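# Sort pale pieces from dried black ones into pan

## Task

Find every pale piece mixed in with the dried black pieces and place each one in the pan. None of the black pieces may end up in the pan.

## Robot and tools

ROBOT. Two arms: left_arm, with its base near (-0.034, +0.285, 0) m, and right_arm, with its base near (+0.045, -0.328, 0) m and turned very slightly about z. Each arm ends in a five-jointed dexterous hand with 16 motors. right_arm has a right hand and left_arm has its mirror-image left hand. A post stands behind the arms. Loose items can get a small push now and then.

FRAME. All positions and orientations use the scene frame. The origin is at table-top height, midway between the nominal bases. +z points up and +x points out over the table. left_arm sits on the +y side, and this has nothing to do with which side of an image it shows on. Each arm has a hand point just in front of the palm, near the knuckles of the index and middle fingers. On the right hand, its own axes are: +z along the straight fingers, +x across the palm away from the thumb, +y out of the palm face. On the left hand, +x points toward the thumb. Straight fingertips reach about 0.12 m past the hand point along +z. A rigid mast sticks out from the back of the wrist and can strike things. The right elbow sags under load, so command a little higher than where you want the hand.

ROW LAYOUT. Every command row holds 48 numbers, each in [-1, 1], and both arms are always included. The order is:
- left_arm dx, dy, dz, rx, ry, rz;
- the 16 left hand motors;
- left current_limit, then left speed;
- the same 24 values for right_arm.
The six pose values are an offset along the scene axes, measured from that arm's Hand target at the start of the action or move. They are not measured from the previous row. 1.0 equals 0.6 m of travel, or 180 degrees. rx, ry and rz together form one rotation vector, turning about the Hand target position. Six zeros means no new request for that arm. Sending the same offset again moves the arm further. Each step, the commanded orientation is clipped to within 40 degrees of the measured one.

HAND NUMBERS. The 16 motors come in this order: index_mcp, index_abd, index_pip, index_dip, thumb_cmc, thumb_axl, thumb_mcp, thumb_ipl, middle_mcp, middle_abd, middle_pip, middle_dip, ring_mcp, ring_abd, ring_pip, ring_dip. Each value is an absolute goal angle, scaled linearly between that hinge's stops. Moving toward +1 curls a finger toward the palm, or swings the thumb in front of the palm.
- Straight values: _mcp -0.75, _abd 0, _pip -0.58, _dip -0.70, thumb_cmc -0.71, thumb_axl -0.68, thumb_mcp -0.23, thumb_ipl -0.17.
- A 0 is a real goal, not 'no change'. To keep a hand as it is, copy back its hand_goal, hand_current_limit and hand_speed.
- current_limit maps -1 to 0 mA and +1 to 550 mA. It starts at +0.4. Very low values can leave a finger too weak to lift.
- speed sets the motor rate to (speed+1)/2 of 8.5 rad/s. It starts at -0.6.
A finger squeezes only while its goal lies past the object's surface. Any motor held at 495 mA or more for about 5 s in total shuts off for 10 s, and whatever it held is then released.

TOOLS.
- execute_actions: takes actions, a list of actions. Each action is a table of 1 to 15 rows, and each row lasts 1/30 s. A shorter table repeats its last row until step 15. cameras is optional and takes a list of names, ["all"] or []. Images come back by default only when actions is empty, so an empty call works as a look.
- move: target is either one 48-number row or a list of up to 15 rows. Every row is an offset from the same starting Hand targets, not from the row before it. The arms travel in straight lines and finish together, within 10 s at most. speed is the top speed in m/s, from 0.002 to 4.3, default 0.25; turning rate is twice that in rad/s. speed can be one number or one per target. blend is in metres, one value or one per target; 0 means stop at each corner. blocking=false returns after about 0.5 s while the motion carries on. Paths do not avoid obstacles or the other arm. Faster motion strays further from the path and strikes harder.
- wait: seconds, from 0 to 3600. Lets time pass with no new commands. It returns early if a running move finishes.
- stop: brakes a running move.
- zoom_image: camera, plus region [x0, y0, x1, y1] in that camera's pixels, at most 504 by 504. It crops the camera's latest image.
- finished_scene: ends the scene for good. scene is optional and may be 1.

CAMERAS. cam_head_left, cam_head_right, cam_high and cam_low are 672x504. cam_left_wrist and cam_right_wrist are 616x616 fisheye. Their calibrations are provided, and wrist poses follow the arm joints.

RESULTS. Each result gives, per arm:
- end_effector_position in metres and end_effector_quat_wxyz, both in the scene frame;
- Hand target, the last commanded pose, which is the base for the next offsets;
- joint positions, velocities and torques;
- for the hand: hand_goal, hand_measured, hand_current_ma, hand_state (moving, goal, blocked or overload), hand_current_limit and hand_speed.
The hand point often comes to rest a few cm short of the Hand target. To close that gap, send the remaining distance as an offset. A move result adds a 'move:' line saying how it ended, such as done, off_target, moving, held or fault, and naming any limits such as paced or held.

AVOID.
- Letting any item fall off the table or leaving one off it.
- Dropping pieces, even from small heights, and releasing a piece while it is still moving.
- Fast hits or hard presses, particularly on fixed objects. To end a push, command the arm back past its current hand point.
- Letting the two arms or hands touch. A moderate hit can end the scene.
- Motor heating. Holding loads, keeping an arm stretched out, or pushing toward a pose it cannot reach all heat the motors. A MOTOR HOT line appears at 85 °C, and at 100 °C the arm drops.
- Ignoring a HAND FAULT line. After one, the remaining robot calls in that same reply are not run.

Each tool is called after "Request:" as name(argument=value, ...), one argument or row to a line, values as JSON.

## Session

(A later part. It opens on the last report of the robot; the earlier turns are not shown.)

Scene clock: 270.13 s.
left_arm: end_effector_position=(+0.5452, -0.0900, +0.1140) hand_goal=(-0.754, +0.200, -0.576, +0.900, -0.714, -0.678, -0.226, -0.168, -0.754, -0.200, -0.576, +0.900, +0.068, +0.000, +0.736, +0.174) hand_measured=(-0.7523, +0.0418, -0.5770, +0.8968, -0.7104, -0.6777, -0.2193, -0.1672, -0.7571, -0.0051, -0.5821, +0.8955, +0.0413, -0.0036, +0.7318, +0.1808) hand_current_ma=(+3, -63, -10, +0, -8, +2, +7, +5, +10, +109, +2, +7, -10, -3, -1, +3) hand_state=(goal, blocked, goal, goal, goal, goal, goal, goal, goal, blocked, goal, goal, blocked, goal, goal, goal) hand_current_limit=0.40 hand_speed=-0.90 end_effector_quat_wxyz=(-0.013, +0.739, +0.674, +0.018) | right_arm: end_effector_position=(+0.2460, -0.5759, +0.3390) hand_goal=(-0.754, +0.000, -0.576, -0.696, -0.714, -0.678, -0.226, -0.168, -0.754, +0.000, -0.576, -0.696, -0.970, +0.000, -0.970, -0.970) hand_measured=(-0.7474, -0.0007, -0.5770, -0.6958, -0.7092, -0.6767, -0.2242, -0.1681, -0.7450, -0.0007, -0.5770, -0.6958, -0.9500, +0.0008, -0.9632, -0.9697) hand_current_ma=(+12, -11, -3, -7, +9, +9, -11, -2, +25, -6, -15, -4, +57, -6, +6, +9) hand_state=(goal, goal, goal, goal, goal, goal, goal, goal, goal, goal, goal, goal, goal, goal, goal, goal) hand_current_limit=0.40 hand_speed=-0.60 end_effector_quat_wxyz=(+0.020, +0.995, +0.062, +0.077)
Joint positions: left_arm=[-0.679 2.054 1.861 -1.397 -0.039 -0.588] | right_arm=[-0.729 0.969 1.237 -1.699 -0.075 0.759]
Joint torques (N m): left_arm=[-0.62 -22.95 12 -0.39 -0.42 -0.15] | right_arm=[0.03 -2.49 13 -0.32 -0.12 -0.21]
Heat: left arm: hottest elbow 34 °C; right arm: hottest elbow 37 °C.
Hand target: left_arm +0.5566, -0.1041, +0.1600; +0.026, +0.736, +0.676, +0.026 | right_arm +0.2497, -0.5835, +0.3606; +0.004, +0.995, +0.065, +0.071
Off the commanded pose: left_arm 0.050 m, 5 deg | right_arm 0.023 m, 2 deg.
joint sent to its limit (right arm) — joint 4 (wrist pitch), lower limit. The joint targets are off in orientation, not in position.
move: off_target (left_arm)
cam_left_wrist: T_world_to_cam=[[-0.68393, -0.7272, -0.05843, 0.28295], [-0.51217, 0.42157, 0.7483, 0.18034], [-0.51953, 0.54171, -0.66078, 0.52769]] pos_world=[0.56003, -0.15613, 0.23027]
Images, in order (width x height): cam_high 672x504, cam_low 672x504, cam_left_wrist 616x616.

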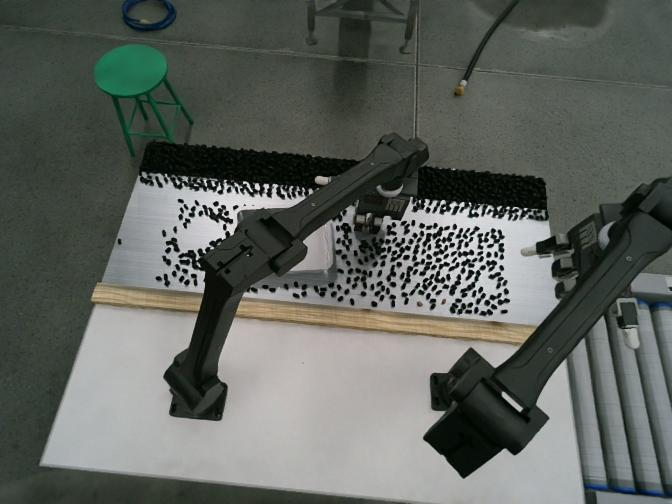

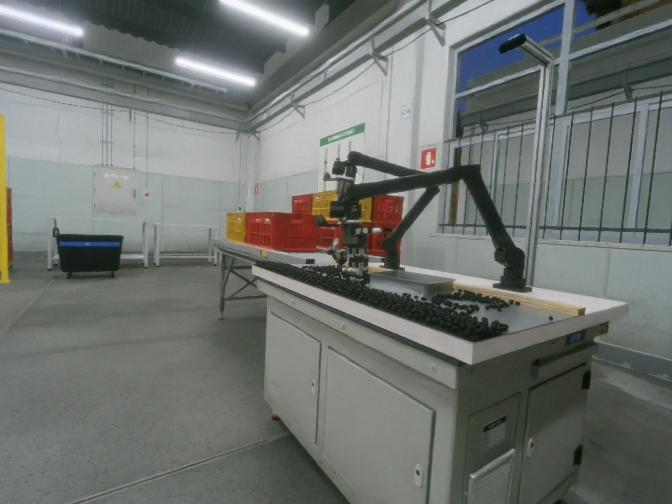

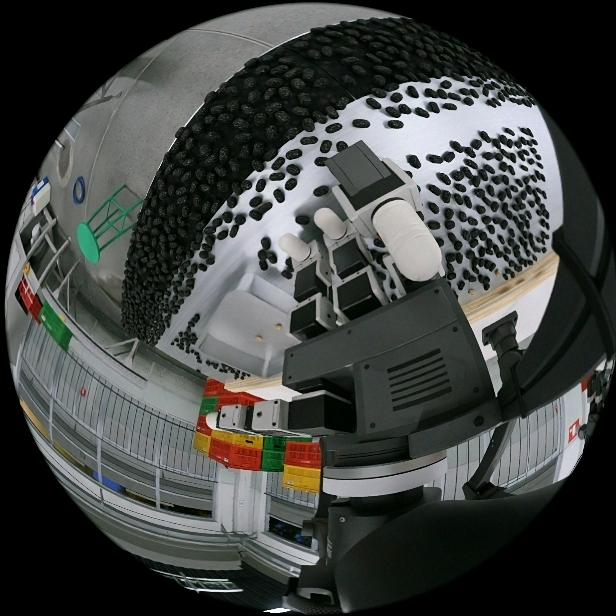

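Request:
move(
  target=[
    [0,0,0.1,0,0,0,-0.754,0.2,-0.576,0.9,-0.714,-0.678,-0.226,-0.168,-0.754,-0.2,-0.576,0.9,0.068,0,0.737,0.174,0.4,-0.9,0,0,0,0,0,0,-0.754,0,-0.576,-0.696,-0.714,-0.678,-0.226,-0.168,-0.754,0,-0.576,-0.696,-0.97,0,-0.97,-0.97,0.4,-0.6],
  ],
  speed=[0.06],
  cameras=["cam_high","cam_left_wrist","cam_low"],
)

Request:
zoom_image(
  camera="cam_high",
  region=[330, 190, 420, 258],
)

Request:
zoom_image(
  camera="cam_low",
  region=[320, 240, 380, 285],
)

Request:
zoom_image(
  camera="cam_left_wrist",
  region=[240, 100, 420, 280],
)

Scene clock: 271.87 s.
left_arm: end_effector_position=(+0.5488, -0.0930, +0.1739) hand_goal=(-0.754, +0.200, -0.576, +0.900, -0.714, -0.678, -0.226, -0.168, -0.754, -0.200, -0.576, +0.900, +0.068, +0.000, +0.736, +0.174) hand_measured=(-0.7523, +0.0418, -0.5770, +0.8968, -0.7117, -0.6777, -0.2193, -0.1672, -0.7583, -0.0051, -0.5834, +0.8968, +0.0413, -0.0036, +0.7305, +0.1808) hand_current_ma=(+9, -74, -3, +8, +1, +4, +2, +9, +11, +110, -6, -2, -11, -5, +5, +5) hand_state=(goal, blocked, goal, goal, goal, goal, goal, goal, goal, blocked, goal, goal, blocked, goal, goal, goal) hand_current_limit=0.40 hand_speed=-0.90 end_effector_quat_wxyz=(-0.013, +0.739, +0.674, +0.018) | right_arm: end_effector_position=(+0.2460, -0.5759, +0.3390) hand_goal=(-0.754, +0.000, -0.576, -0.696, -0.714, -0.678, -0.226, -0.168, -0.754, +0.000, -0.576, -0.696, -0.970, +0.000, -0.970, -0.970) hand_measured=(-0.7462, +0.0008, -0.5770, -0.6958, -0.7104, -0.6777, -0.2232, -0.1672, -0.7450, -0.0007, -0.5770, -0.6958, -0.9500, -0.0007, -0.9632, -0.9697) hand_current_ma=(+27, -15, +17, -16, -10, -12, +12, +15, +23, -7, -13, +23, +59, +8, +3, +4) hand_state=(goal, goal, goal, goal, goal, goal, goal, goal, goal, goal, goal, goal, goal, goal, goal, goal) hand_current_limit=0.40 hand_speed=-0.60 end_effector_quat_wxyz=(+0.020, +0.995, +0.062, +0.077)
Joint positions: left_arm=[-0.679 2.047 2.008 -1.551 -0.039 -0.588] | right_arm=[-0.729 0.969 1.237 -1.699 -0.075 0.759]
Joint torques (N m): left_arm=[-0.62 -22.77 12.27 -0.31 -0.42 -0.16] | right_arm=[0.03 -2.43 12.98 -0.31 -0.12 -0.21]
Heat: left arm: hottest elbow 34 °C; right arm: hottest elbow 37 °C.
Hand target: left_arm +0.5566, -0.1041, +0.2198; +0.026, +0.736, +0.676, +0.026 | right_arm +0.2497, -0.5835, +0.3606; +0.004, +0.995, +0.065, +0.071
Off the commanded pose: left_arm 0.048 m, 5 deg | right_arm 0.023 m, 2 deg.
joint sent to its limit (right arm) — joint 4 (wrist pitch), lower limit. The joint targets are off in orientation, not in position.
move: off_target (left_arm)
cam_left_wrist: T_world_to_cam=[[-0.68393, -0.7272, -0.05843, 0.28673], [-0.51217, 0.42157, 0.7483, 0.13862], [-0.51953, 0.54171, -0.66078, 0.57077]] pos_world=[0.56363, -0.15913, 0.29017]
Images, in order (width x height): cam_high 672x504, cam_low 672x504, cam_left_wrist 616x616.

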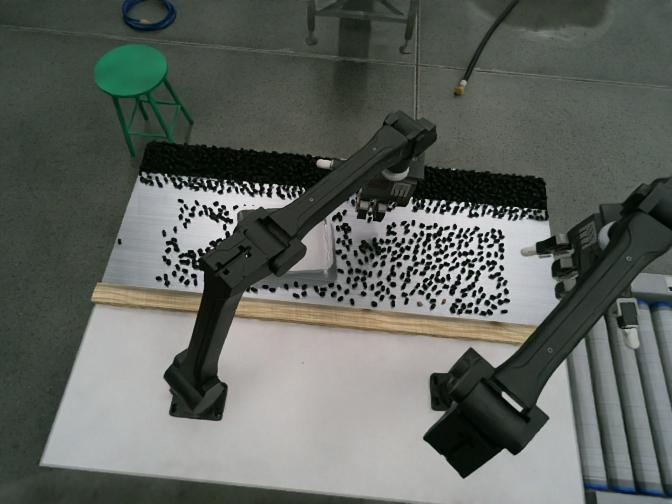

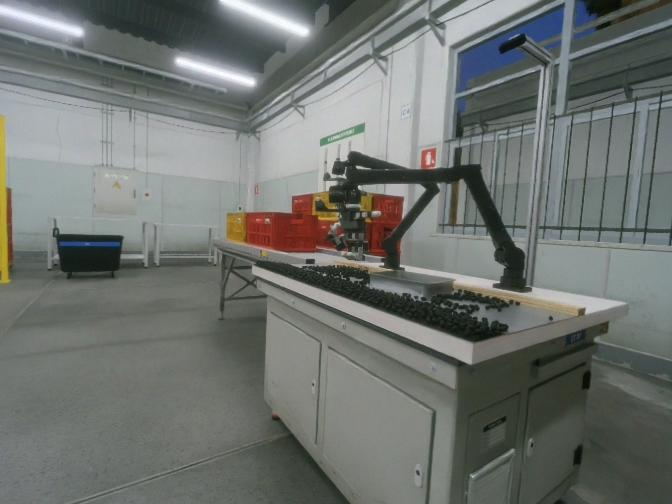

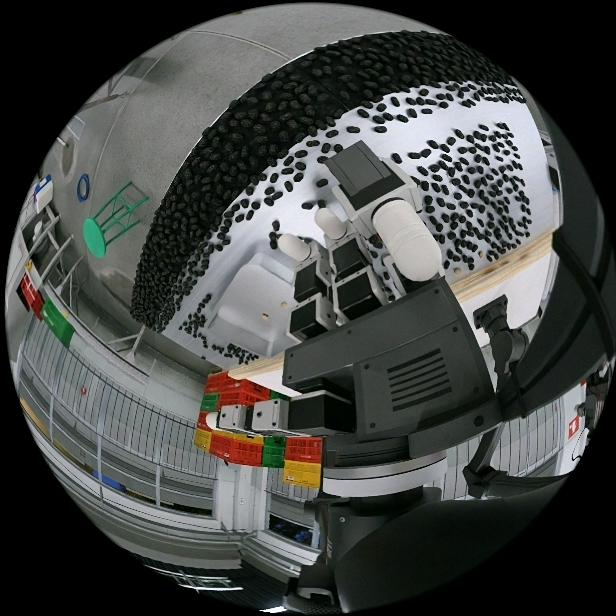

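Scaled by 5.600 from the camera's image (finer frame: 960x720).

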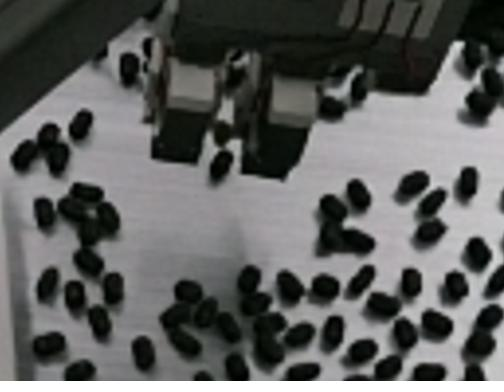

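Scaled by 8.400 from the camera's image (finer frame: 960x720).

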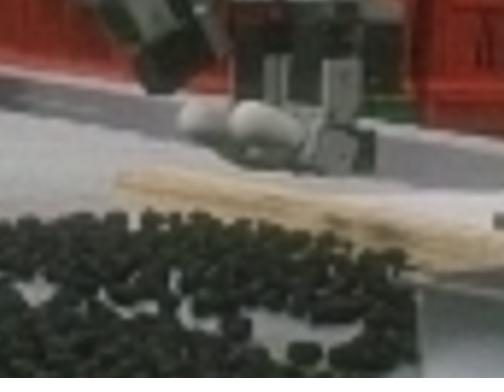

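Scaled by 2.800 from the camera's image (finer frame: 880x880).

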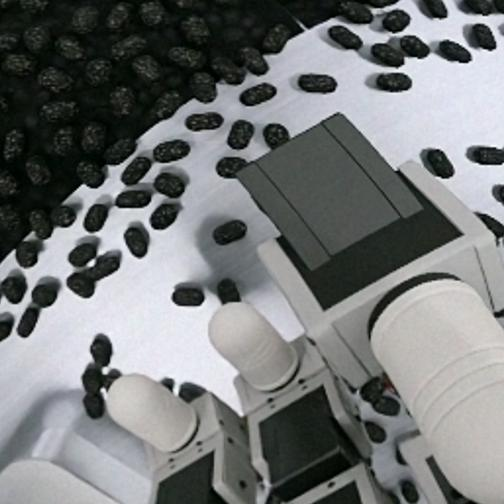

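Request:
zoom_image(
  camera="cam_high",
  region=[352, 196, 388, 223],
)

Scaled by 14.000 from the camera's image (finer frame: 960x720).

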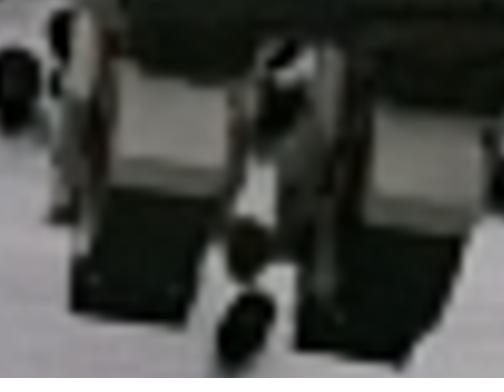

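Request:
move(
  target=[
    [-0.145,0.5817,0.01,-0.0132,0,0.189,-0.754,0.2,-0.576,0.9,-0.714,-0.678,-0.226,-0.168,-0.754,-0.2,-0.576,0.9,0.068,0,0.737,0.174,0.4,-0.9,0,0,0,0,0,0,-0.754,0,-0.576,-0.696,-0.714,-0.678,-0.226,-0.168,-0.754,0,-0.576,-0.696,-0.97,0,-0.97,-0.97,0.4,-0.6],
  ],
  speed=[0.14],
  cameras=["cam_high","cam_left_wrist","cam_low"],
)

Request:
zoom_image(
  camera="cam_high",
  region=[220, 180, 350, 290],
)

Request:
zoom_image(
  camera="cam_low",
  region=[380, 230, 460, 290],
)

Scene clock: 275.57 s.
left_arm: end_effector_position=(+0.4697, +0.2435, +0.2176) hand_goal=(-0.754, +0.200, -0.576, +0.900, -0.714, -0.678, -0.226, -0.168, -0.754, -0.200, -0.576, +0.900, +0.068, +0.000, +0.736, +0.174) hand_measured=(-0.7523, +0.0433, -0.5770, +0.8981, -0.7180, -0.6788, -0.2203, -0.1681, -0.7595, -0.0080, -0.5834, +0.8968, +0.0413, -0.0036, +0.7305, +0.1808) hand_current_ma=(+7, -69, -3, -2, -9, +3, +14, +9, +6, +119, -4, -5, -10, -13, +1, +8) hand_state=(goal, blocked, goal, goal, goal, goal, goal, goal, goal, blocked, goal, goal, blocked, goal, goal, goal) hand_current_limit=0.40 hand_speed=-0.90 end_effector_quat_wxyz=(+0.017, +0.511, +0.859, +0.016) | right_arm: end_effector_position=(+0.2460, -0.5759, +0.3390) hand_goal=(-0.754, +0.000, -0.576, -0.696, -0.714, -0.678, -0.226, -0.168, -0.754, +0.000, -0.576, -0.696, -0.970, +0.000, -0.970, -0.970) hand_measured=(-0.7474, -0.0007, -0.5770, -0.6958, -0.7104, -0.6767, -0.2232, -0.1672, -0.7462, +0.0008, -0.5770, -0.6945, -0.9500, +0.0008, -0.9632, -0.9697) hand_current_ma=(+12, -9, -2, +13, -12, +5, +8, -11, +25, -22, -6, +9, +52, +1, +2, -4) hand_state=(goal, goal, goal, goal, goal, goal, goal, goal, goal, goal, goal, goal, goal, goal, goal, goal) hand_current_limit=0.40 hand_speed=-0.60 end_effector_quat_wxyz=(+0.020, +0.995, +0.062, +0.077)
Joint positions: left_arm=[-0.233 1.5 1.367 -1.396 -0.019 -0.731] | right_arm=[-0.729 0.969 1.237 -1.699 -0.075 0.759]
Joint torques (N m): left_arm=[0.26 -15.33 7.56 0.81 -0.09 -0.11] | right_arm=[0.03 -2.49 13 -0.31 -0.12 -0.2]
Heat: left arm: hottest elbow 34 °C; right arm: hottest elbow 37 °C.
Hand target: left_arm +0.4695, +0.2448, +0.2257; +0.032, +0.506, +0.862, +0.018 | right_arm +0.2497, -0.5835, +0.3606; +0.004, +0.995, +0.065, +0.071
Off the commanded pose: left_arm 0.008 m, 2 deg | right_arm 0.023 m, 2 deg.
joint sent to its limit (right arm) — joint 4 (wrist pitch), lower limit. The joint targets are off in orientation, not in position.
move: done
cam_left_wrist: T_world_to_cam=[[-0.16162, -0.98615, -0.03725, 0.29302], [-0.70482, 0.08893, 0.70379, 0.10472], [-0.69073, 0.14, -0.70943, 0.56509]] pos_world=[0.51149, 0.20054, 0.33811]
Images, in order (width x height): cam_high 672x504, cam_low 672x504, cam_left_wrist 616x616.

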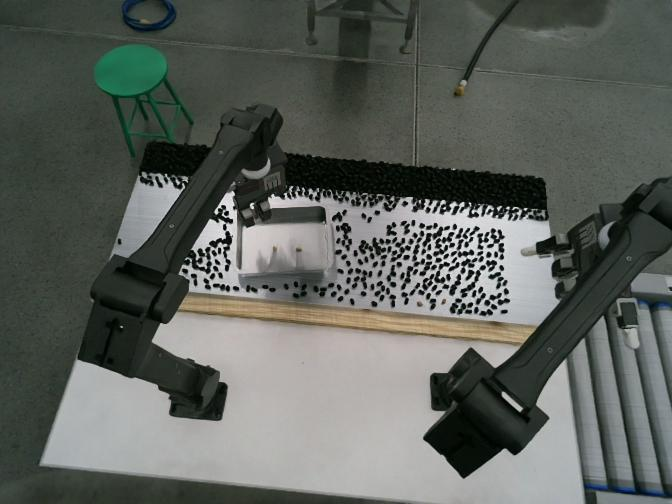

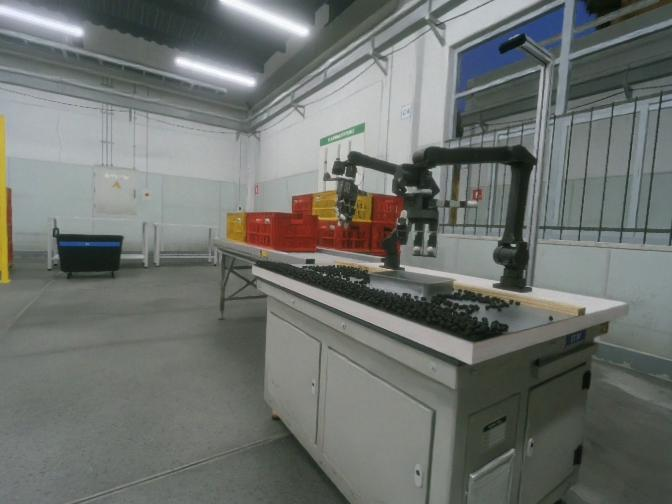

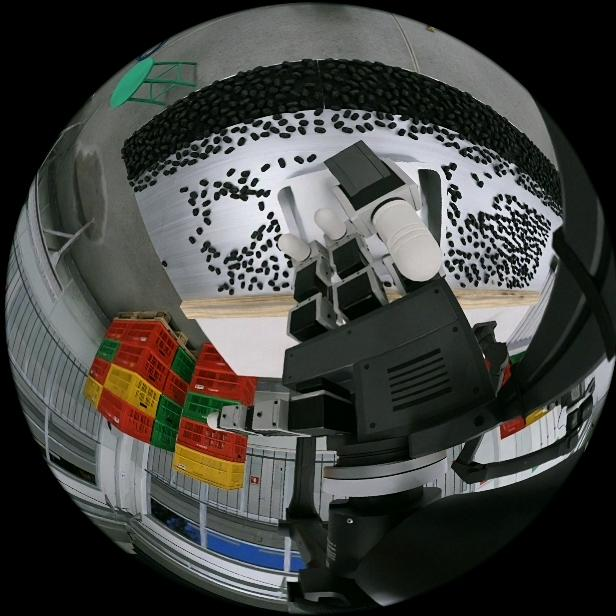

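Scaled by 3.877 from the camera's image (finer frame: 960x720).

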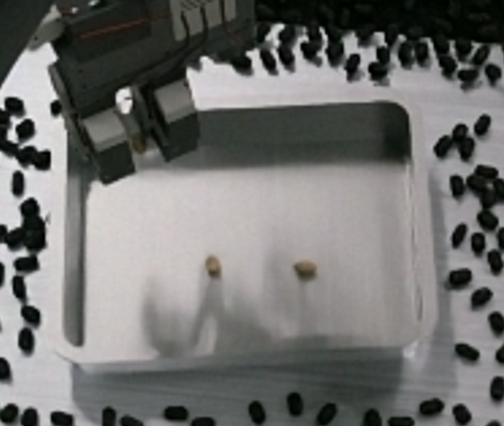

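Scaled by 6.300 from the camera's image (finer frame: 960x720).

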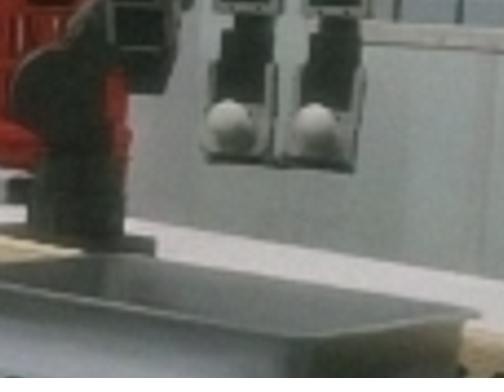

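Request:
move(
  target=[
    [-0.0172,0.001,-0.1678,0,0.0233,0,-0.754,0.2,-0.576,0.9,-0.714,-0.678,-0.226,-0.168,-0.754,-0.2,-0.576,0.9,0.068,0,0.737,0.174,0.4,-0.9,0,0,0,0,0,0,-0.754,0,-0.576,-0.696,-0.714,-0.678,-0.226,-0.168,-0.754,0,-0.576,-0.696,-0.97,0,-0.97,-0.97,0.4,-0.6],
  ],
  speed=[0.1],
  cameras=["cam_high","cam_left_wrist","cam_low"],
)

Request:
zoom_image(
  camera="cam_high",
  region=[220, 180, 350, 290],
)

Request:
zoom_image(
  camera="cam_low",
  region=[380, 230, 460, 290],
)

Scene clock: 277.27 s.
left_arm: end_effector_position=(+0.4569, +0.2436, +0.1260) hand_goal=(-0.754, +0.200, -0.576, +0.900, -0.714, -0.678, -0.226, -0.168, -0.754, -0.200, -0.576, +0.900, +0.068, +0.000, +0.736, +0.174) hand_measured=(-0.7523, +0.0418, -0.5770, +0.8981, -0.7192, -0.6777, -0.2183, -0.1672, -0.7595, -0.0065, -0.5834, +0.8955, +0.0413, -0.0051, +0.7305, +0.1795) hand_current_ma=(+4, -77, +0, +1, -6, +11, +8, +3, +5, +125, +11, +0, -11, -6, -7, +5) hand_state=(goal, blocked, goal, goal, goal, goal, goal, goal, goal, blocked, goal, goal, blocked, goal, goal, goal) hand_current_limit=0.40 hand_speed=-0.90 end_effector_quat_wxyz=(-0.005, +0.511, +0.860, +0.000) | right_arm: end_effector_position=(+0.2460, -0.5759, +0.3390) hand_goal=(-0.754, +0.000, -0.576, -0.696, -0.714, -0.678, -0.226, -0.168, -0.754, +0.000, -0.576, -0.696, -0.970, +0.000, -0.970, -0.970) hand_measured=(-0.7462, -0.0007, -0.5770, -0.6958, -0.7104, -0.6777, -0.2242, -0.1672, -0.7450, -0.0007, -0.5757, -0.6958, -0.9500, +0.0008, -0.9619, -0.9697) hand_current_ma=(+22, -14, +5, -12, +11, -6, -7, +15, +28, -6, -26, +19, +59, +10, +12, +7) hand_state=(goal, goal, goal, goal, goal, goal, goal, goal, goal, goal, goal, goal, goal, goal, goal, goal) hand_current_limit=0.40 hand_speed=-0.60 end_effector_quat_wxyz=(+0.020, +0.995, +0.062, +0.077)
Joint positions: left_arm=[-0.233 1.556 1.194 -1.218 -0.003 -0.731] | right_arm=[-0.729 0.969 1.237 -1.699 -0.075 0.759]
Joint torques (N m): left_arm=[0.5 -14.15 7.15 0.68 -0.07 -0.1] | right_arm=[0.03 -2.49 13 -0.31 -0.12 -0.21]
Heat: left arm: hottest elbow 34 °C; right arm: hottest elbow 37 °C.
Hand target: left_arm +0.4592, +0.2455, +0.1251; +0.001, +0.506, +0.862, +0.000 | right_arm +0.2497, -0.5835, +0.3606; +0.004, +0.995, +0.065, +0.071
Off the commanded pose: left_arm 0.003 m, 1 deg | right_arm 0.023 m, 2 deg.
joint sent to its limit (right arm) — joint 4 (wrist pitch), lower limit. The joint targets are off in orientation, not in position.
move: done
cam_left_wrist: T_world_to_cam=[[-0.16356, -0.98623, -0.02445, 0.28696], [-0.66559, 0.09202, 0.74062, 0.1368], [-0.72817, 0.13741, -0.67148, 0.50419]] pos_world=[0.50513, 0.20113, 0.24426]
Images, in order (width x height): cam_high 672x504, cam_low 672x504, cam_left_wrist 616x616.

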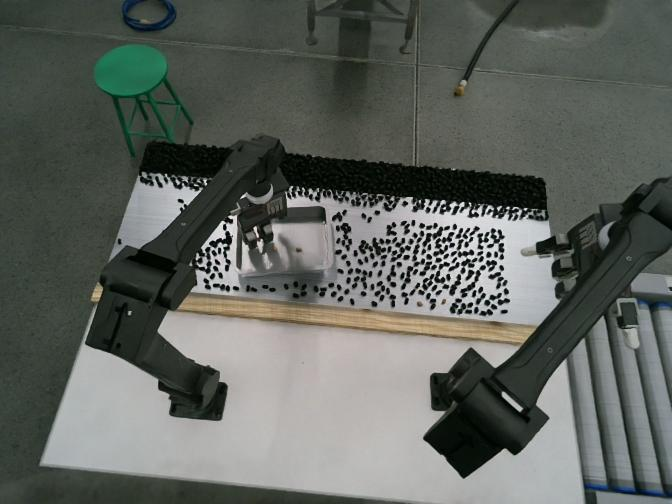

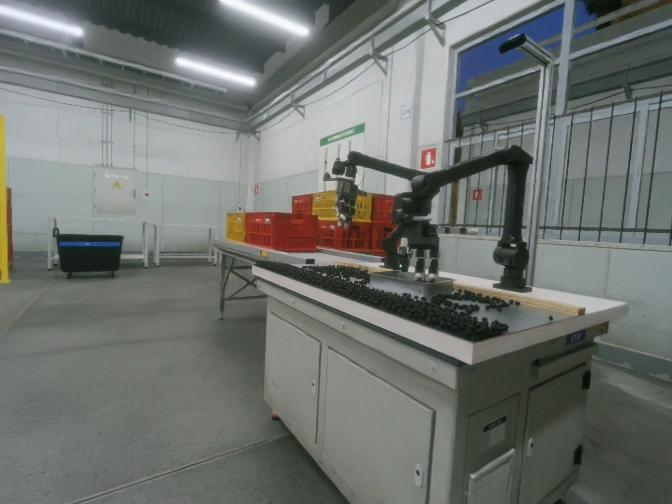

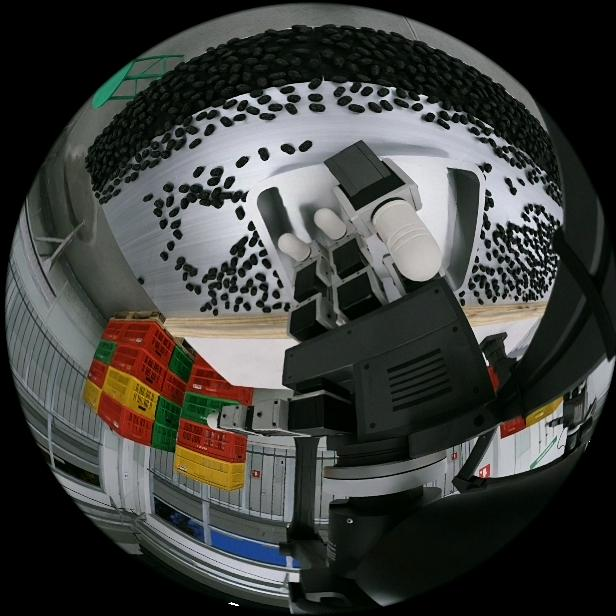

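Scaled by 3.877 from the camera's image (finer frame: 960x720).

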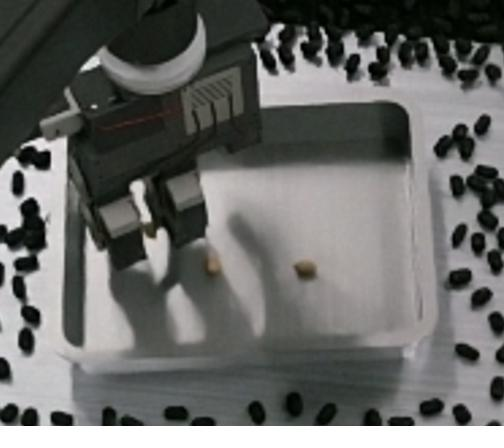

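Scaled by 6.300 from the camera's image (finer frame: 960x720).

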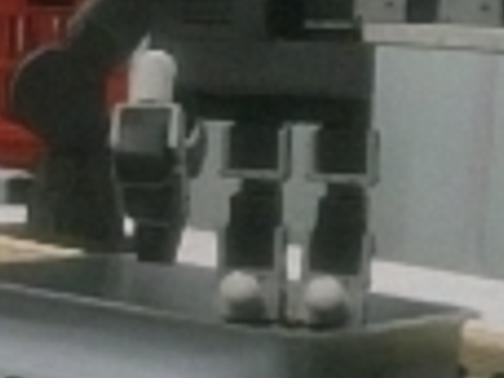

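Request:
move(
  target=[
    [0.012,0.0125,0,0,0,0,-0.754,0.2,-0.576,0.9,-0.714,-0.678,-0.226,-0.168,-0.754,-0.2,-0.576,0.9,0.068,0,0.737,0.174,0.4,-0.9,0,0,0,0,0,0,-0.754,0,-0.576,-0.696,-0.714,-0.678,-0.226,-0.168,-0.754,0,-0.576,-0.696,-0.97,0,-0.97,-0.97,0.4,-0.6],
    [0.012,0.0125,-0.03,0,0,0,-0.754,0.2,-0.576,0.9,-0.714,-0.678,-0.226,-0.168,-0.754,-0.2,-0.576,0.9,0.068,0,0.737,0.174,0.4,-0.9,0,0,0,0,0,0,-0.754,0,-0.576,-0.696,-0.714,-0.678,-0.226,-0.168,-0.754,0,-0.576,-0.696,-0.97,0,-0.97,-0.97,0.4,-0.6],
  ],
  speed=[0.06,0.06],
  cameras=["cam_high"],
)

Request:
zoom_image(
  camera="cam_high",
  region=[220, 180, 350, 290],
)

Scene clock: 278.87 s.
left_arm: end_effector_position=(+0.4635, +0.2498, +0.1102) hand_goal=(-0.754, +0.200, -0.576, +0.900, -0.714, -0.678, -0.226, -0.168, -0.754, -0.200, -0.576, +0.900, +0.068, +0.000, +0.736, +0.174) hand_measured=(-0.7523, +0.0403, -0.5770, +0.8981, -0.7180, -0.6777, -0.2193, -0.1681, -0.7595, -0.0065, -0.5834, +0.8968, +0.0401, -0.0036, +0.7305, +0.1820) hand_current_ma=(+14, -67, -1, +1, -6, -4, +5, +2, +12, +111, +0, +5, -10, -9, -13, -1) hand_state=(goal, blocked, goal, goal, goal, goal, goal, goal, goal, blocked, goal, goal, blocked, goal, goal, goal) hand_current_limit=0.40 hand_speed=-0.90 end_effector_quat_wxyz=(-0.003, +0.504, +0.863, +0.000) | right_arm: end_effector_position=(+0.2460, -0.5759, +0.3390) hand_goal=(-0.754, +0.000, -0.576, -0.696, -0.714, -0.678, -0.226, -0.168, -0.754, +0.000, -0.576, -0.696, -0.970, +0.000, -0.970, -0.970) hand_measured=(-0.7474, +0.0008, -0.5770, -0.6958, -0.7092, -0.6767, -0.2232, -0.1672, -0.7450, +0.0008, -0.5770, -0.6958, -0.9500, +0.0008, -0.9619, -0.9697) hand_current_ma=(+15, -9, +5, -12, +5, +1, -2, +4, +19, -14, -3, +18, +65, -2, +4, +4) hand_state=(goal, goal, goal, goal, goal, goal, goal, goal, goal, goal, goal, goal, goal, goal, goal, goal) hand_current_limit=0.40 hand_speed=-0.60 end_effector_quat_wxyz=(+0.020, +0.995, +0.062, +0.077)
Joint positions: left_arm=[-0.218 1.584 1.182 -1.174 -0.002 -0.731] | right_arm=[-0.729 0.969 1.237 -1.699 -0.075 0.759]
Joint torques (N m): left_arm=[0.79 -13.63 7.06 0.68 -0.11 0.13] | right_arm=[0.03 -2.49 13.03 -0.29 -0.12 -0.2]
Heat: left arm: hottest elbow 34 °C; right arm: hottest elbow 37 °C.
Hand target: left_arm +0.4664, +0.2530, +0.1072; +0.001, +0.506, +0.862, +0.000 | right_arm +0.2497, -0.5835, +0.3606; +0.004, +0.995, +0.065, +0.071
Off the commanded pose: left_arm 0.005 m, 0 deg | right_arm 0.023 m, 2 deg.
joint sent to its limit (right arm) — joint 4 (wrist pitch), lower limit. The joint targets are off in orientation, not in position.
move: done

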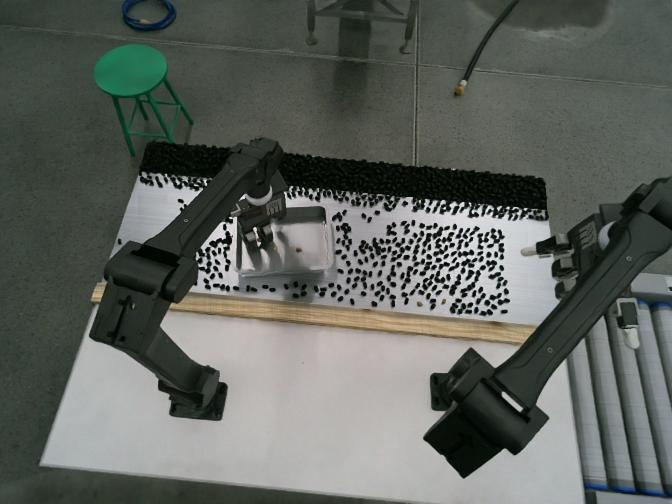

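Scaled by 3.877 from the camera's image (finer frame: 960x720).

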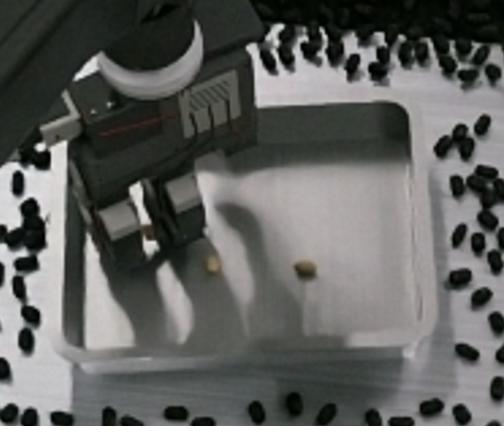

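Request:
move(
  target=[
    [0,0,-0.0173,0,0,0,-0.754,0.2,-0.576,0.9,-0.714,-0.678,-0.226,-0.168,-0.754,-0.2,-0.576,0.9,0.068,0,0.737,0.174,0.4,-0.9,0,0,0,0,0,0,-0.754,0,-0.576,-0.696,-0.714,-0.678,-0.226,-0.168,-0.754,0,-0.576,-0.696,-0.97,0,-0.97,-0.97,0.4,-0.6],
    [0,0,-0.0278,0,0,0,-0.754,0.2,-0.576,0.9,-0.714,-0.678,-0.226,-0.168,-0.754,-0.2,-0.576,0.9,0.068,0,0.737,0.174,0.4,-0.9,0,0,0,0,0,0,-0.754,0,-0.576,-0.696,-0.714,-0.678,-0.226,-0.168,-0.754,0,-0.576,-0.696,-0.97,0,-0.97,-0.97,0.4,-0.6],
  ],
  speed=[0.04,0.03],
  cameras=["cam_high"],
)

Request:
zoom_image(
  camera="cam_high",
  region=[220, 180, 350, 290],
)

Scene clock: 280.33 s.
left_arm: end_effector_position=(+0.4642, +0.2497, +0.0957) hand_goal=(-0.754, +0.200, -0.576, +0.900, -0.714, -0.678, -0.226, -0.168, -0.754, -0.200, -0.576, +0.900, +0.068, +0.000, +0.736, +0.174) hand_measured=(-0.7523, +0.0418, -0.5782, +0.8968, -0.7167, -0.6767, -0.2193, -0.1681, -0.7595, -0.0065, -0.5821, +0.8955, +0.0401, -0.0051, +0.7305, +0.1808) hand_current_ma=(+9, -73, -11, +6, -11, +1, +9, +7, +0, +114, +4, -2, -12, -6, +2, +6) hand_state=(goal, blocked, goal, goal, goal, goal, goal, goal, goal, blocked, goal, goal, blocked, goal, goal, goal) hand_current_limit=0.40 hand_speed=-0.90 end_effector_quat_wxyz=(+0.000, +0.504, +0.863, +0.001) | right_arm: end_effector_position=(+0.2460, -0.5759, +0.3390) hand_goal=(-0.754, +0.000, -0.576, -0.696, -0.714, -0.678, -0.226, -0.168, -0.754, +0.000, -0.576, -0.696, -0.970, +0.000, -0.970, -0.970) hand_measured=(-0.7474, -0.0007, -0.5770, -0.6958, -0.7104, -0.6777, -0.2232, -0.1672, -0.7450, +0.0008, -0.5770, -0.6958, -0.9500, -0.0007, -0.9632, -0.9697) hand_current_ma=(+14, -6, +15, -26, +20, -8, -2, +6, +35, -9, -8, +2, +62, -12, +2, -6) hand_state=(goal, goal, goal, goal, goal, goal, goal, goal, goal, goal, goal, goal, goal, goal, goal, goal) hand_current_limit=0.40 hand_speed=-0.60 end_effector_quat_wxyz=(+0.020, +0.995, +0.062, +0.077)
Joint positions: left_arm=[-0.218 1.6 1.159 -1.13 -0.002 -0.731] | right_arm=[-0.729 0.969 1.237 -1.699 -0.075 0.759]
Joint torques (N m): left_arm=[0.91 -13.63 6.64 0.73 -0.1 0.12] | right_arm=[0.03 -2.49 13 -0.34 -0.12 -0.21]
Heat: left arm: hottest elbow 34 °C; right arm: hottest elbow 37 °C.
Hand target: left_arm +0.4665, +0.2530, +0.0906; +0.001, +0.506, +0.862, +0.000 | right_arm +0.2497, -0.5835, +0.3606; +0.004, +0.995, +0.065, +0.071
Off the commanded pose: left_arm 0.007 m, 0 deg | right_arm 0.023 m, 2 deg.
joint sent to its limit (right arm) — joint 4 (wrist pitch), lower limit. The joint targets are off in orientation, not in position.
move: done

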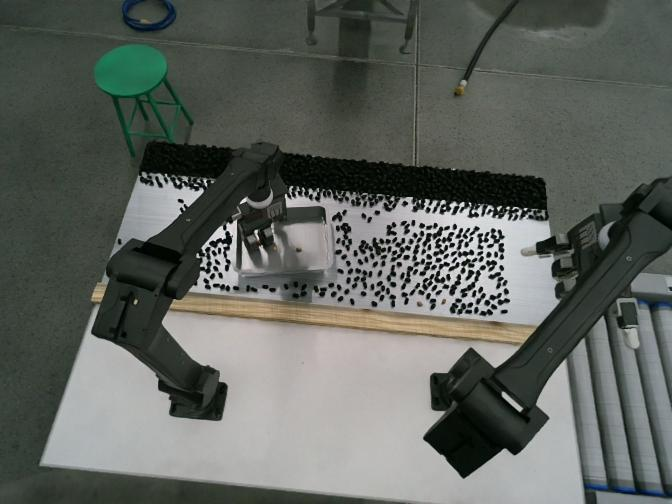

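Scaled by 3.877 from the camera's image (finer frame: 960x720).

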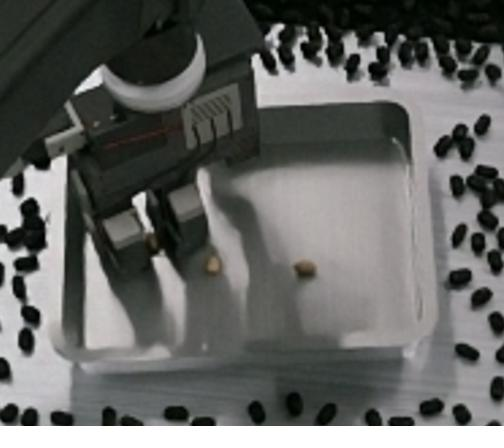

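Request:
move(
  target=[
    [0,0,0,0,0,0,-0.754,-0.08,-0.576,0.9,-0.714,-0.678,-0.226,-0.168,-0.754,0.0,-0.576,0.9,0.068,0,0.737,0.174,0.4,-0.92,0,0,0,0,0,0,-0.754,0,-0.576,-0.696,-0.714,-0.678,-0.226,-0.168,-0.754,0,-0.576,-0.696,-0.97,0,-0.97,-0.97,0.4,-0.6],
    [0.0167,0,0.06,0,-0.018,0,-0.754,-0.08,-0.576,0.9,-0.714,-0.678,-0.226,-0.168,-0.754,0.0,-0.576,0.9,0.068,0,0.737,0.174,0.4,-0.92,0,0,0,0,0,0,-0.754,0,-0.576,-0.696,-0.714,-0.678,-0.226,-0.168,-0.754,0,-0.576,-0.696,-0.97,0,-0.97,-0.97,0.4,-0.6],
    [0.02,0,0.26,0,-0.022,0,-0.754,-0.08,-0.576,0.9,-0.714,-0.678,-0.226,-0.168,-0.754,0.0,-0.576,0.9,0.068,0,0.737,0.174,0.4,-0.92,0,0,0,0,0,0,-0.754,0,-0.576,-0.696,-0.714,-0.678,-0.226,-0.168,-0.754,0,-0.576,-0.696,-0.97,0,-0.97,-0.97,0.4,-0.6],
  ],
  speed=[0.05,0.05,0.13],
  cameras=["cam_high","cam_left_wrist"],
)

Request:
zoom_image(
  camera="cam_high",
  region=[220, 180, 350, 290],
)

Request:
zoom_image(
  camera="cam_high",
  region=[380, 260, 480, 335],
)

Scene clock: 284.33 s.
left_arm: end_effector_position=(+0.4632, +0.2514, +0.2136) hand_goal=(-0.754, -0.080, -0.576, +0.900, -0.714, -0.678, -0.226, -0.168, -0.754, +0.000, -0.576, +0.900, +0.068, +0.000, +0.736, +0.174) hand_measured=(-0.7535, -0.0681, -0.5795, +0.8968, -0.7192, -0.6767, -0.2193, -0.1681, -0.7511, -0.0065, -0.5782, +0.8968, +0.0401, -0.0036, +0.7305, +0.1808) hand_current_ma=(+6, +5, -12, +0, -3, +10, +12, +10, +8, +15, +0, -8, -17, +5, +0, +2) hand_state=(goal, goal, goal, goal, goal, goal, goal, goal, goal, goal, goal, goal, blocked, goal, goal, goal) hand_current_limit=0.40 hand_speed=-0.92 end_effector_quat_wxyz=(+0.001, +0.505, +0.863, +0.006) | right_arm: end_effector_position=(+0.2460, -0.5759, +0.3390) hand_goal=(-0.754, +0.000, -0.576, -0.696, -0.714, -0.678, -0.226, -0.168, -0.754, +0.000, -0.576, -0.696, -0.970, +0.000, -0.970, -0.970) hand_measured=(-0.7462, -0.0007, -0.5770, -0.6958, -0.7092, -0.6777, -0.2242, -0.1672, -0.7450, +0.0008, -0.5770, -0.6958, -0.9500, -0.0007, -0.9619, -0.9697) hand_current_ma=(+13, -4, +12, -7, +9, -9, -5, +9, +4, -12, -17, +22, +54, -8, +3, -4) hand_state=(goal, goal, goal, goal, goal, goal, goal, goal, goal, goal, goal, goal, goal, goal, goal, goal) hand_current_limit=0.40 hand_speed=-0.60 end_effector_quat_wxyz=(+0.020, +0.995, +0.062, +0.077)
Joint positions: left_arm=[-0.218 1.505 1.369 -1.429 -0.011 -0.73] | right_arm=[-0.729 0.969 1.237 -1.699 -0.075 0.759]
Joint torques (N m): left_arm=[0.79 -14.68 11.93 -0.27 -0.37 0.11] | right_arm=[0.09 -2.49 12.97 -0.31 -0.12 -0.2]
Heat: left arm: hottest elbow 34 °C; right arm: hottest elbow 37 °C.
Hand target: left_arm +0.4784, +0.2531, +0.2465; +0.030, +0.506, +0.862, +0.017 | right_arm +0.2497, -0.5835, +0.3606; +0.004, +0.995, +0.065, +0.071
Off the commanded pose: left_arm 0.036 m, 4 deg | right_arm 0.023 m, 2 deg.
joint sent to its limit (right arm) — joint 4 (wrist pitch), lower limit. The joint targets are off in orientation, not in position.
move: off_target (left_arm)
cam_left_wrist: T_world_to_cam=[[-0.14917, -0.98831, -0.0314, 0.29311], [-0.67927, 0.07934, 0.72958, 0.08733], [-0.71857, 0.13017, -0.68317, 0.5664]] pos_world=[0.51004, 0.20902, 0.33244]

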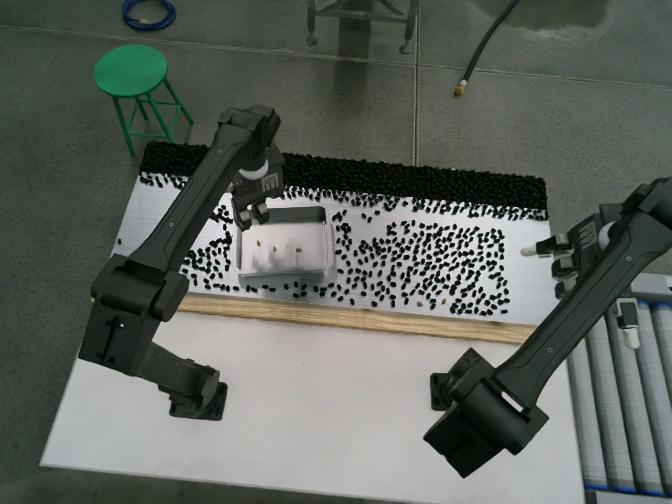

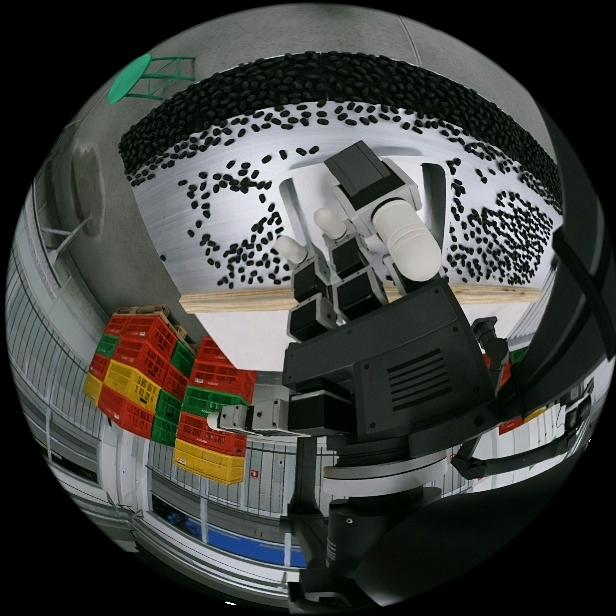

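Scaled by 3.877 from the camera's image (finer frame: 960x720).

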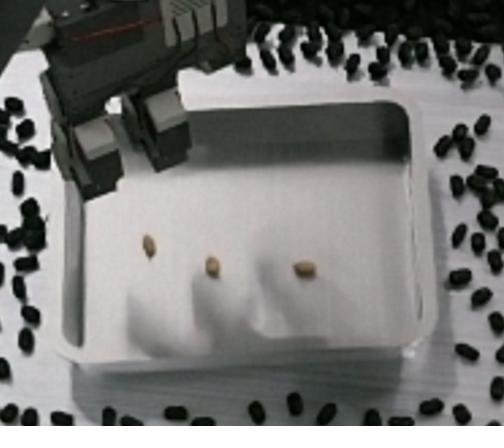

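Scaled by 5.040 from the camera's image (finer frame: 960x720).

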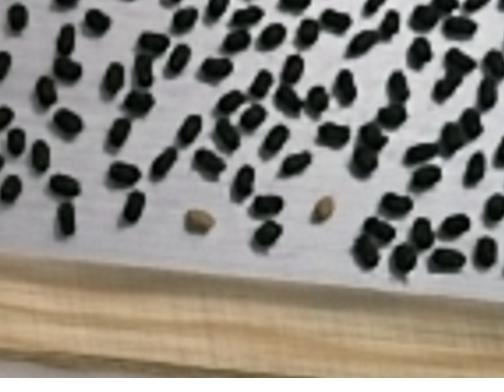

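Request:
move(
  target=[
    [-0.2357,-0.7968,-0.015,0.0056,0.0218,-0.162,-0.754,0.073,-0.576,0.9,-0.714,-0.678,-0.226,-0.168,-0.754,-0.073,-0.576,0.9,0.068,0,0.737,0.174,0.4,-0.7,0,0,0,0,0,0,-0.754,0,-0.576,-0.696,-0.714,-0.678,-0.226,-0.168,-0.754,0,-0.576,-0.696,-0.97,0,-0.97,-0.97,0.4,-0.6],
  ],
  speed=[0.22],
  cameras=["cam_high","cam_left_wrist","cam_head_left"],
)

Request:
zoom_image(
  camera="cam_left_wrist",
  region=[200, 60, 440, 300],
)

Request:
zoom_image(
  camera="cam_high",
  region=[380, 240, 480, 335],
)

Scene clock: 288.90 s.
left_arm: end_effector_position=(+0.3298, -0.2152, +0.2136) hand_goal=(-0.754, +0.072, -0.576, +0.900, -0.714, -0.678, -0.226, -0.168, -0.754, -0.074, -0.576, +0.900, +0.068, +0.000, +0.736, +0.174) hand_measured=(-0.7535, +0.0667, -0.5795, +0.8981, -0.7117, -0.6767, -0.2193, -0.1681, -0.7523, -0.0651, -0.5795, +0.8955, +0.0413, -0.0051, +0.7305, +0.1808) hand_current_ma=(-4, +5, -10, +9, -8, +1, +5, -2, +12, +4, +1, +3, -15, -4, +5, +8) hand_state=(goal, goal, goal, goal, goal, goal, goal, goal, goal, goal, goal, goal, blocked, goal, goal, goal) hand_current_limit=0.40 hand_speed=-0.70 end_effector_quat_wxyz=(-0.023, +0.713, +0.701, +0.007) | right_arm: end_effector_position=(+0.2460, -0.5759, +0.3390) hand_goal=(-0.754, +0.000, -0.576, -0.696, -0.714, -0.678, -0.226, -0.168, -0.754, +0.000, -0.576, -0.696, -0.970, +0.000, -0.970, -0.970) hand_measured=(-0.7462, -0.0007, -0.5770, -0.6958, -0.7104, -0.6777, -0.2232, -0.1672, -0.7462, -0.0007, -0.5770, -0.6958, -0.9500, +0.0008, -0.9632, -0.9697) hand_current_ma=(+17, +0, +10, -29, +4, -15, +5, +12, +9, +12, -18, +14, +49, -5, +12, +14) hand_state=(goal, goal, goal, goal, goal, goal, goal, goal, goal, goal, goal, goal, goal, goal, goal, goal) hand_current_limit=0.40 hand_speed=-0.60 end_effector_quat_wxyz=(+0.020, +0.995, +0.062, +0.077)
Joint positions: left_arm=[-1.079 1.937 1.945 -1.627 -0.001 -1.062] | right_arm=[-0.729 0.969 1.237 -1.699 -0.075 0.759]
Joint torques (N m): left_arm=[0.26 -19.25 12.21 -0.43 -0.15 -0.22] | right_arm=[0.03 -2.43 12.98 -0.31 -0.12 -0.21]
Heat: left arm: hottest elbow 35 °C; right arm: hottest elbow 37 °C.
Hand target: left_arm +0.3371, -0.2250, +0.2374; +0.000, +0.707, +0.707, -0.001 | right_arm +0.2497, -0.5835, +0.3606; +0.004, +0.995, +0.065, +0.071
Off the commanded pose: left_arm 0.027 m, 3 deg | right_arm 0.023 m, 2 deg.
joint sent to its limit (right arm) — joint 4 (wrist pitch), lower limit. The joint targets are off in orientation, not in position.
move: off_target (left_arm)
cam_left_wrist: T_world_to_cam=[[-0.62895, -0.77641, -0.0402, 0.01778], [-0.52091, 0.38246, 0.76314, 0.03959], [-0.57713, 0.50091, -0.64499, 0.55627]] pos_world=[0.35285, -0.27998, 0.32929]
Images, in order (width x height): cam_head_left 672x504, cam_high 672x504, cam_left_wrist 616x616.

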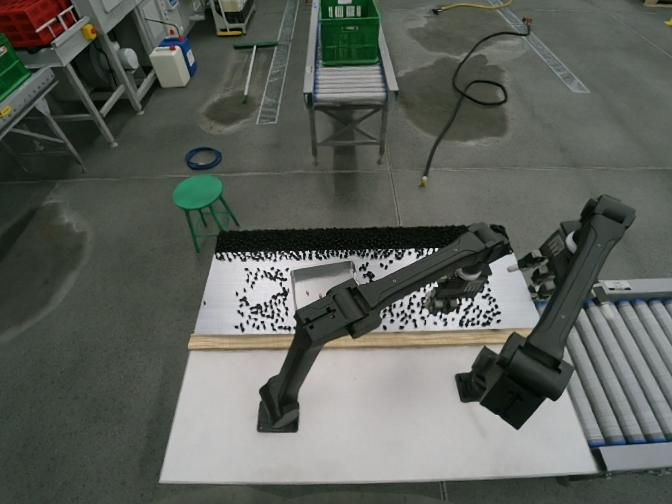

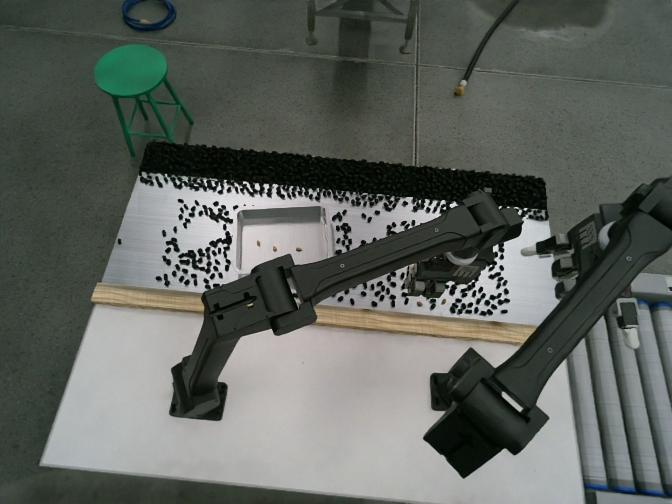

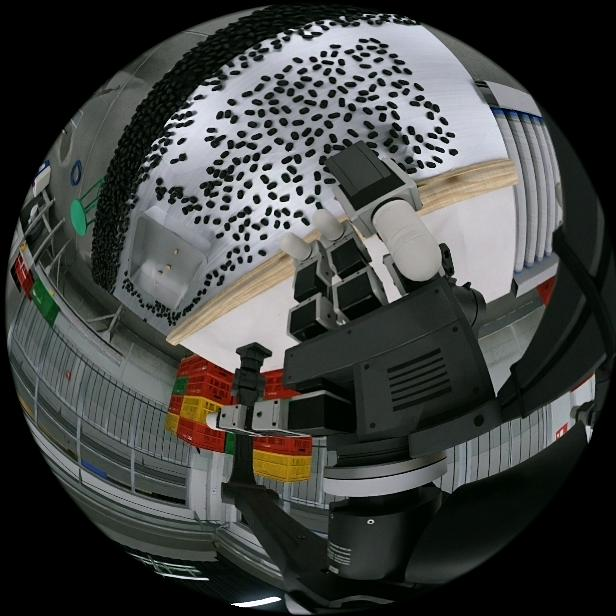

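Scaled by 2.100 from the camera's image (finer frame: 880x880).

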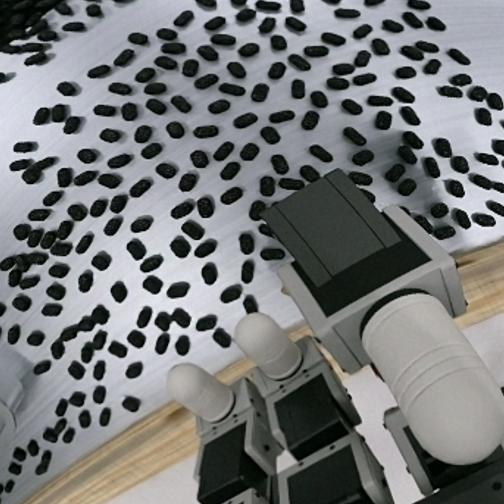

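Scaled by 5.040 from the camera's image (finer frame: 960x720).

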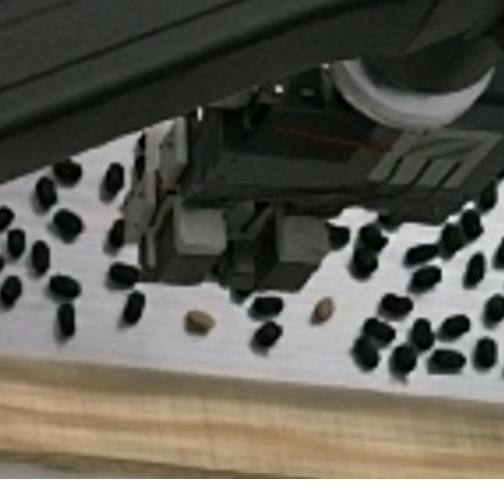

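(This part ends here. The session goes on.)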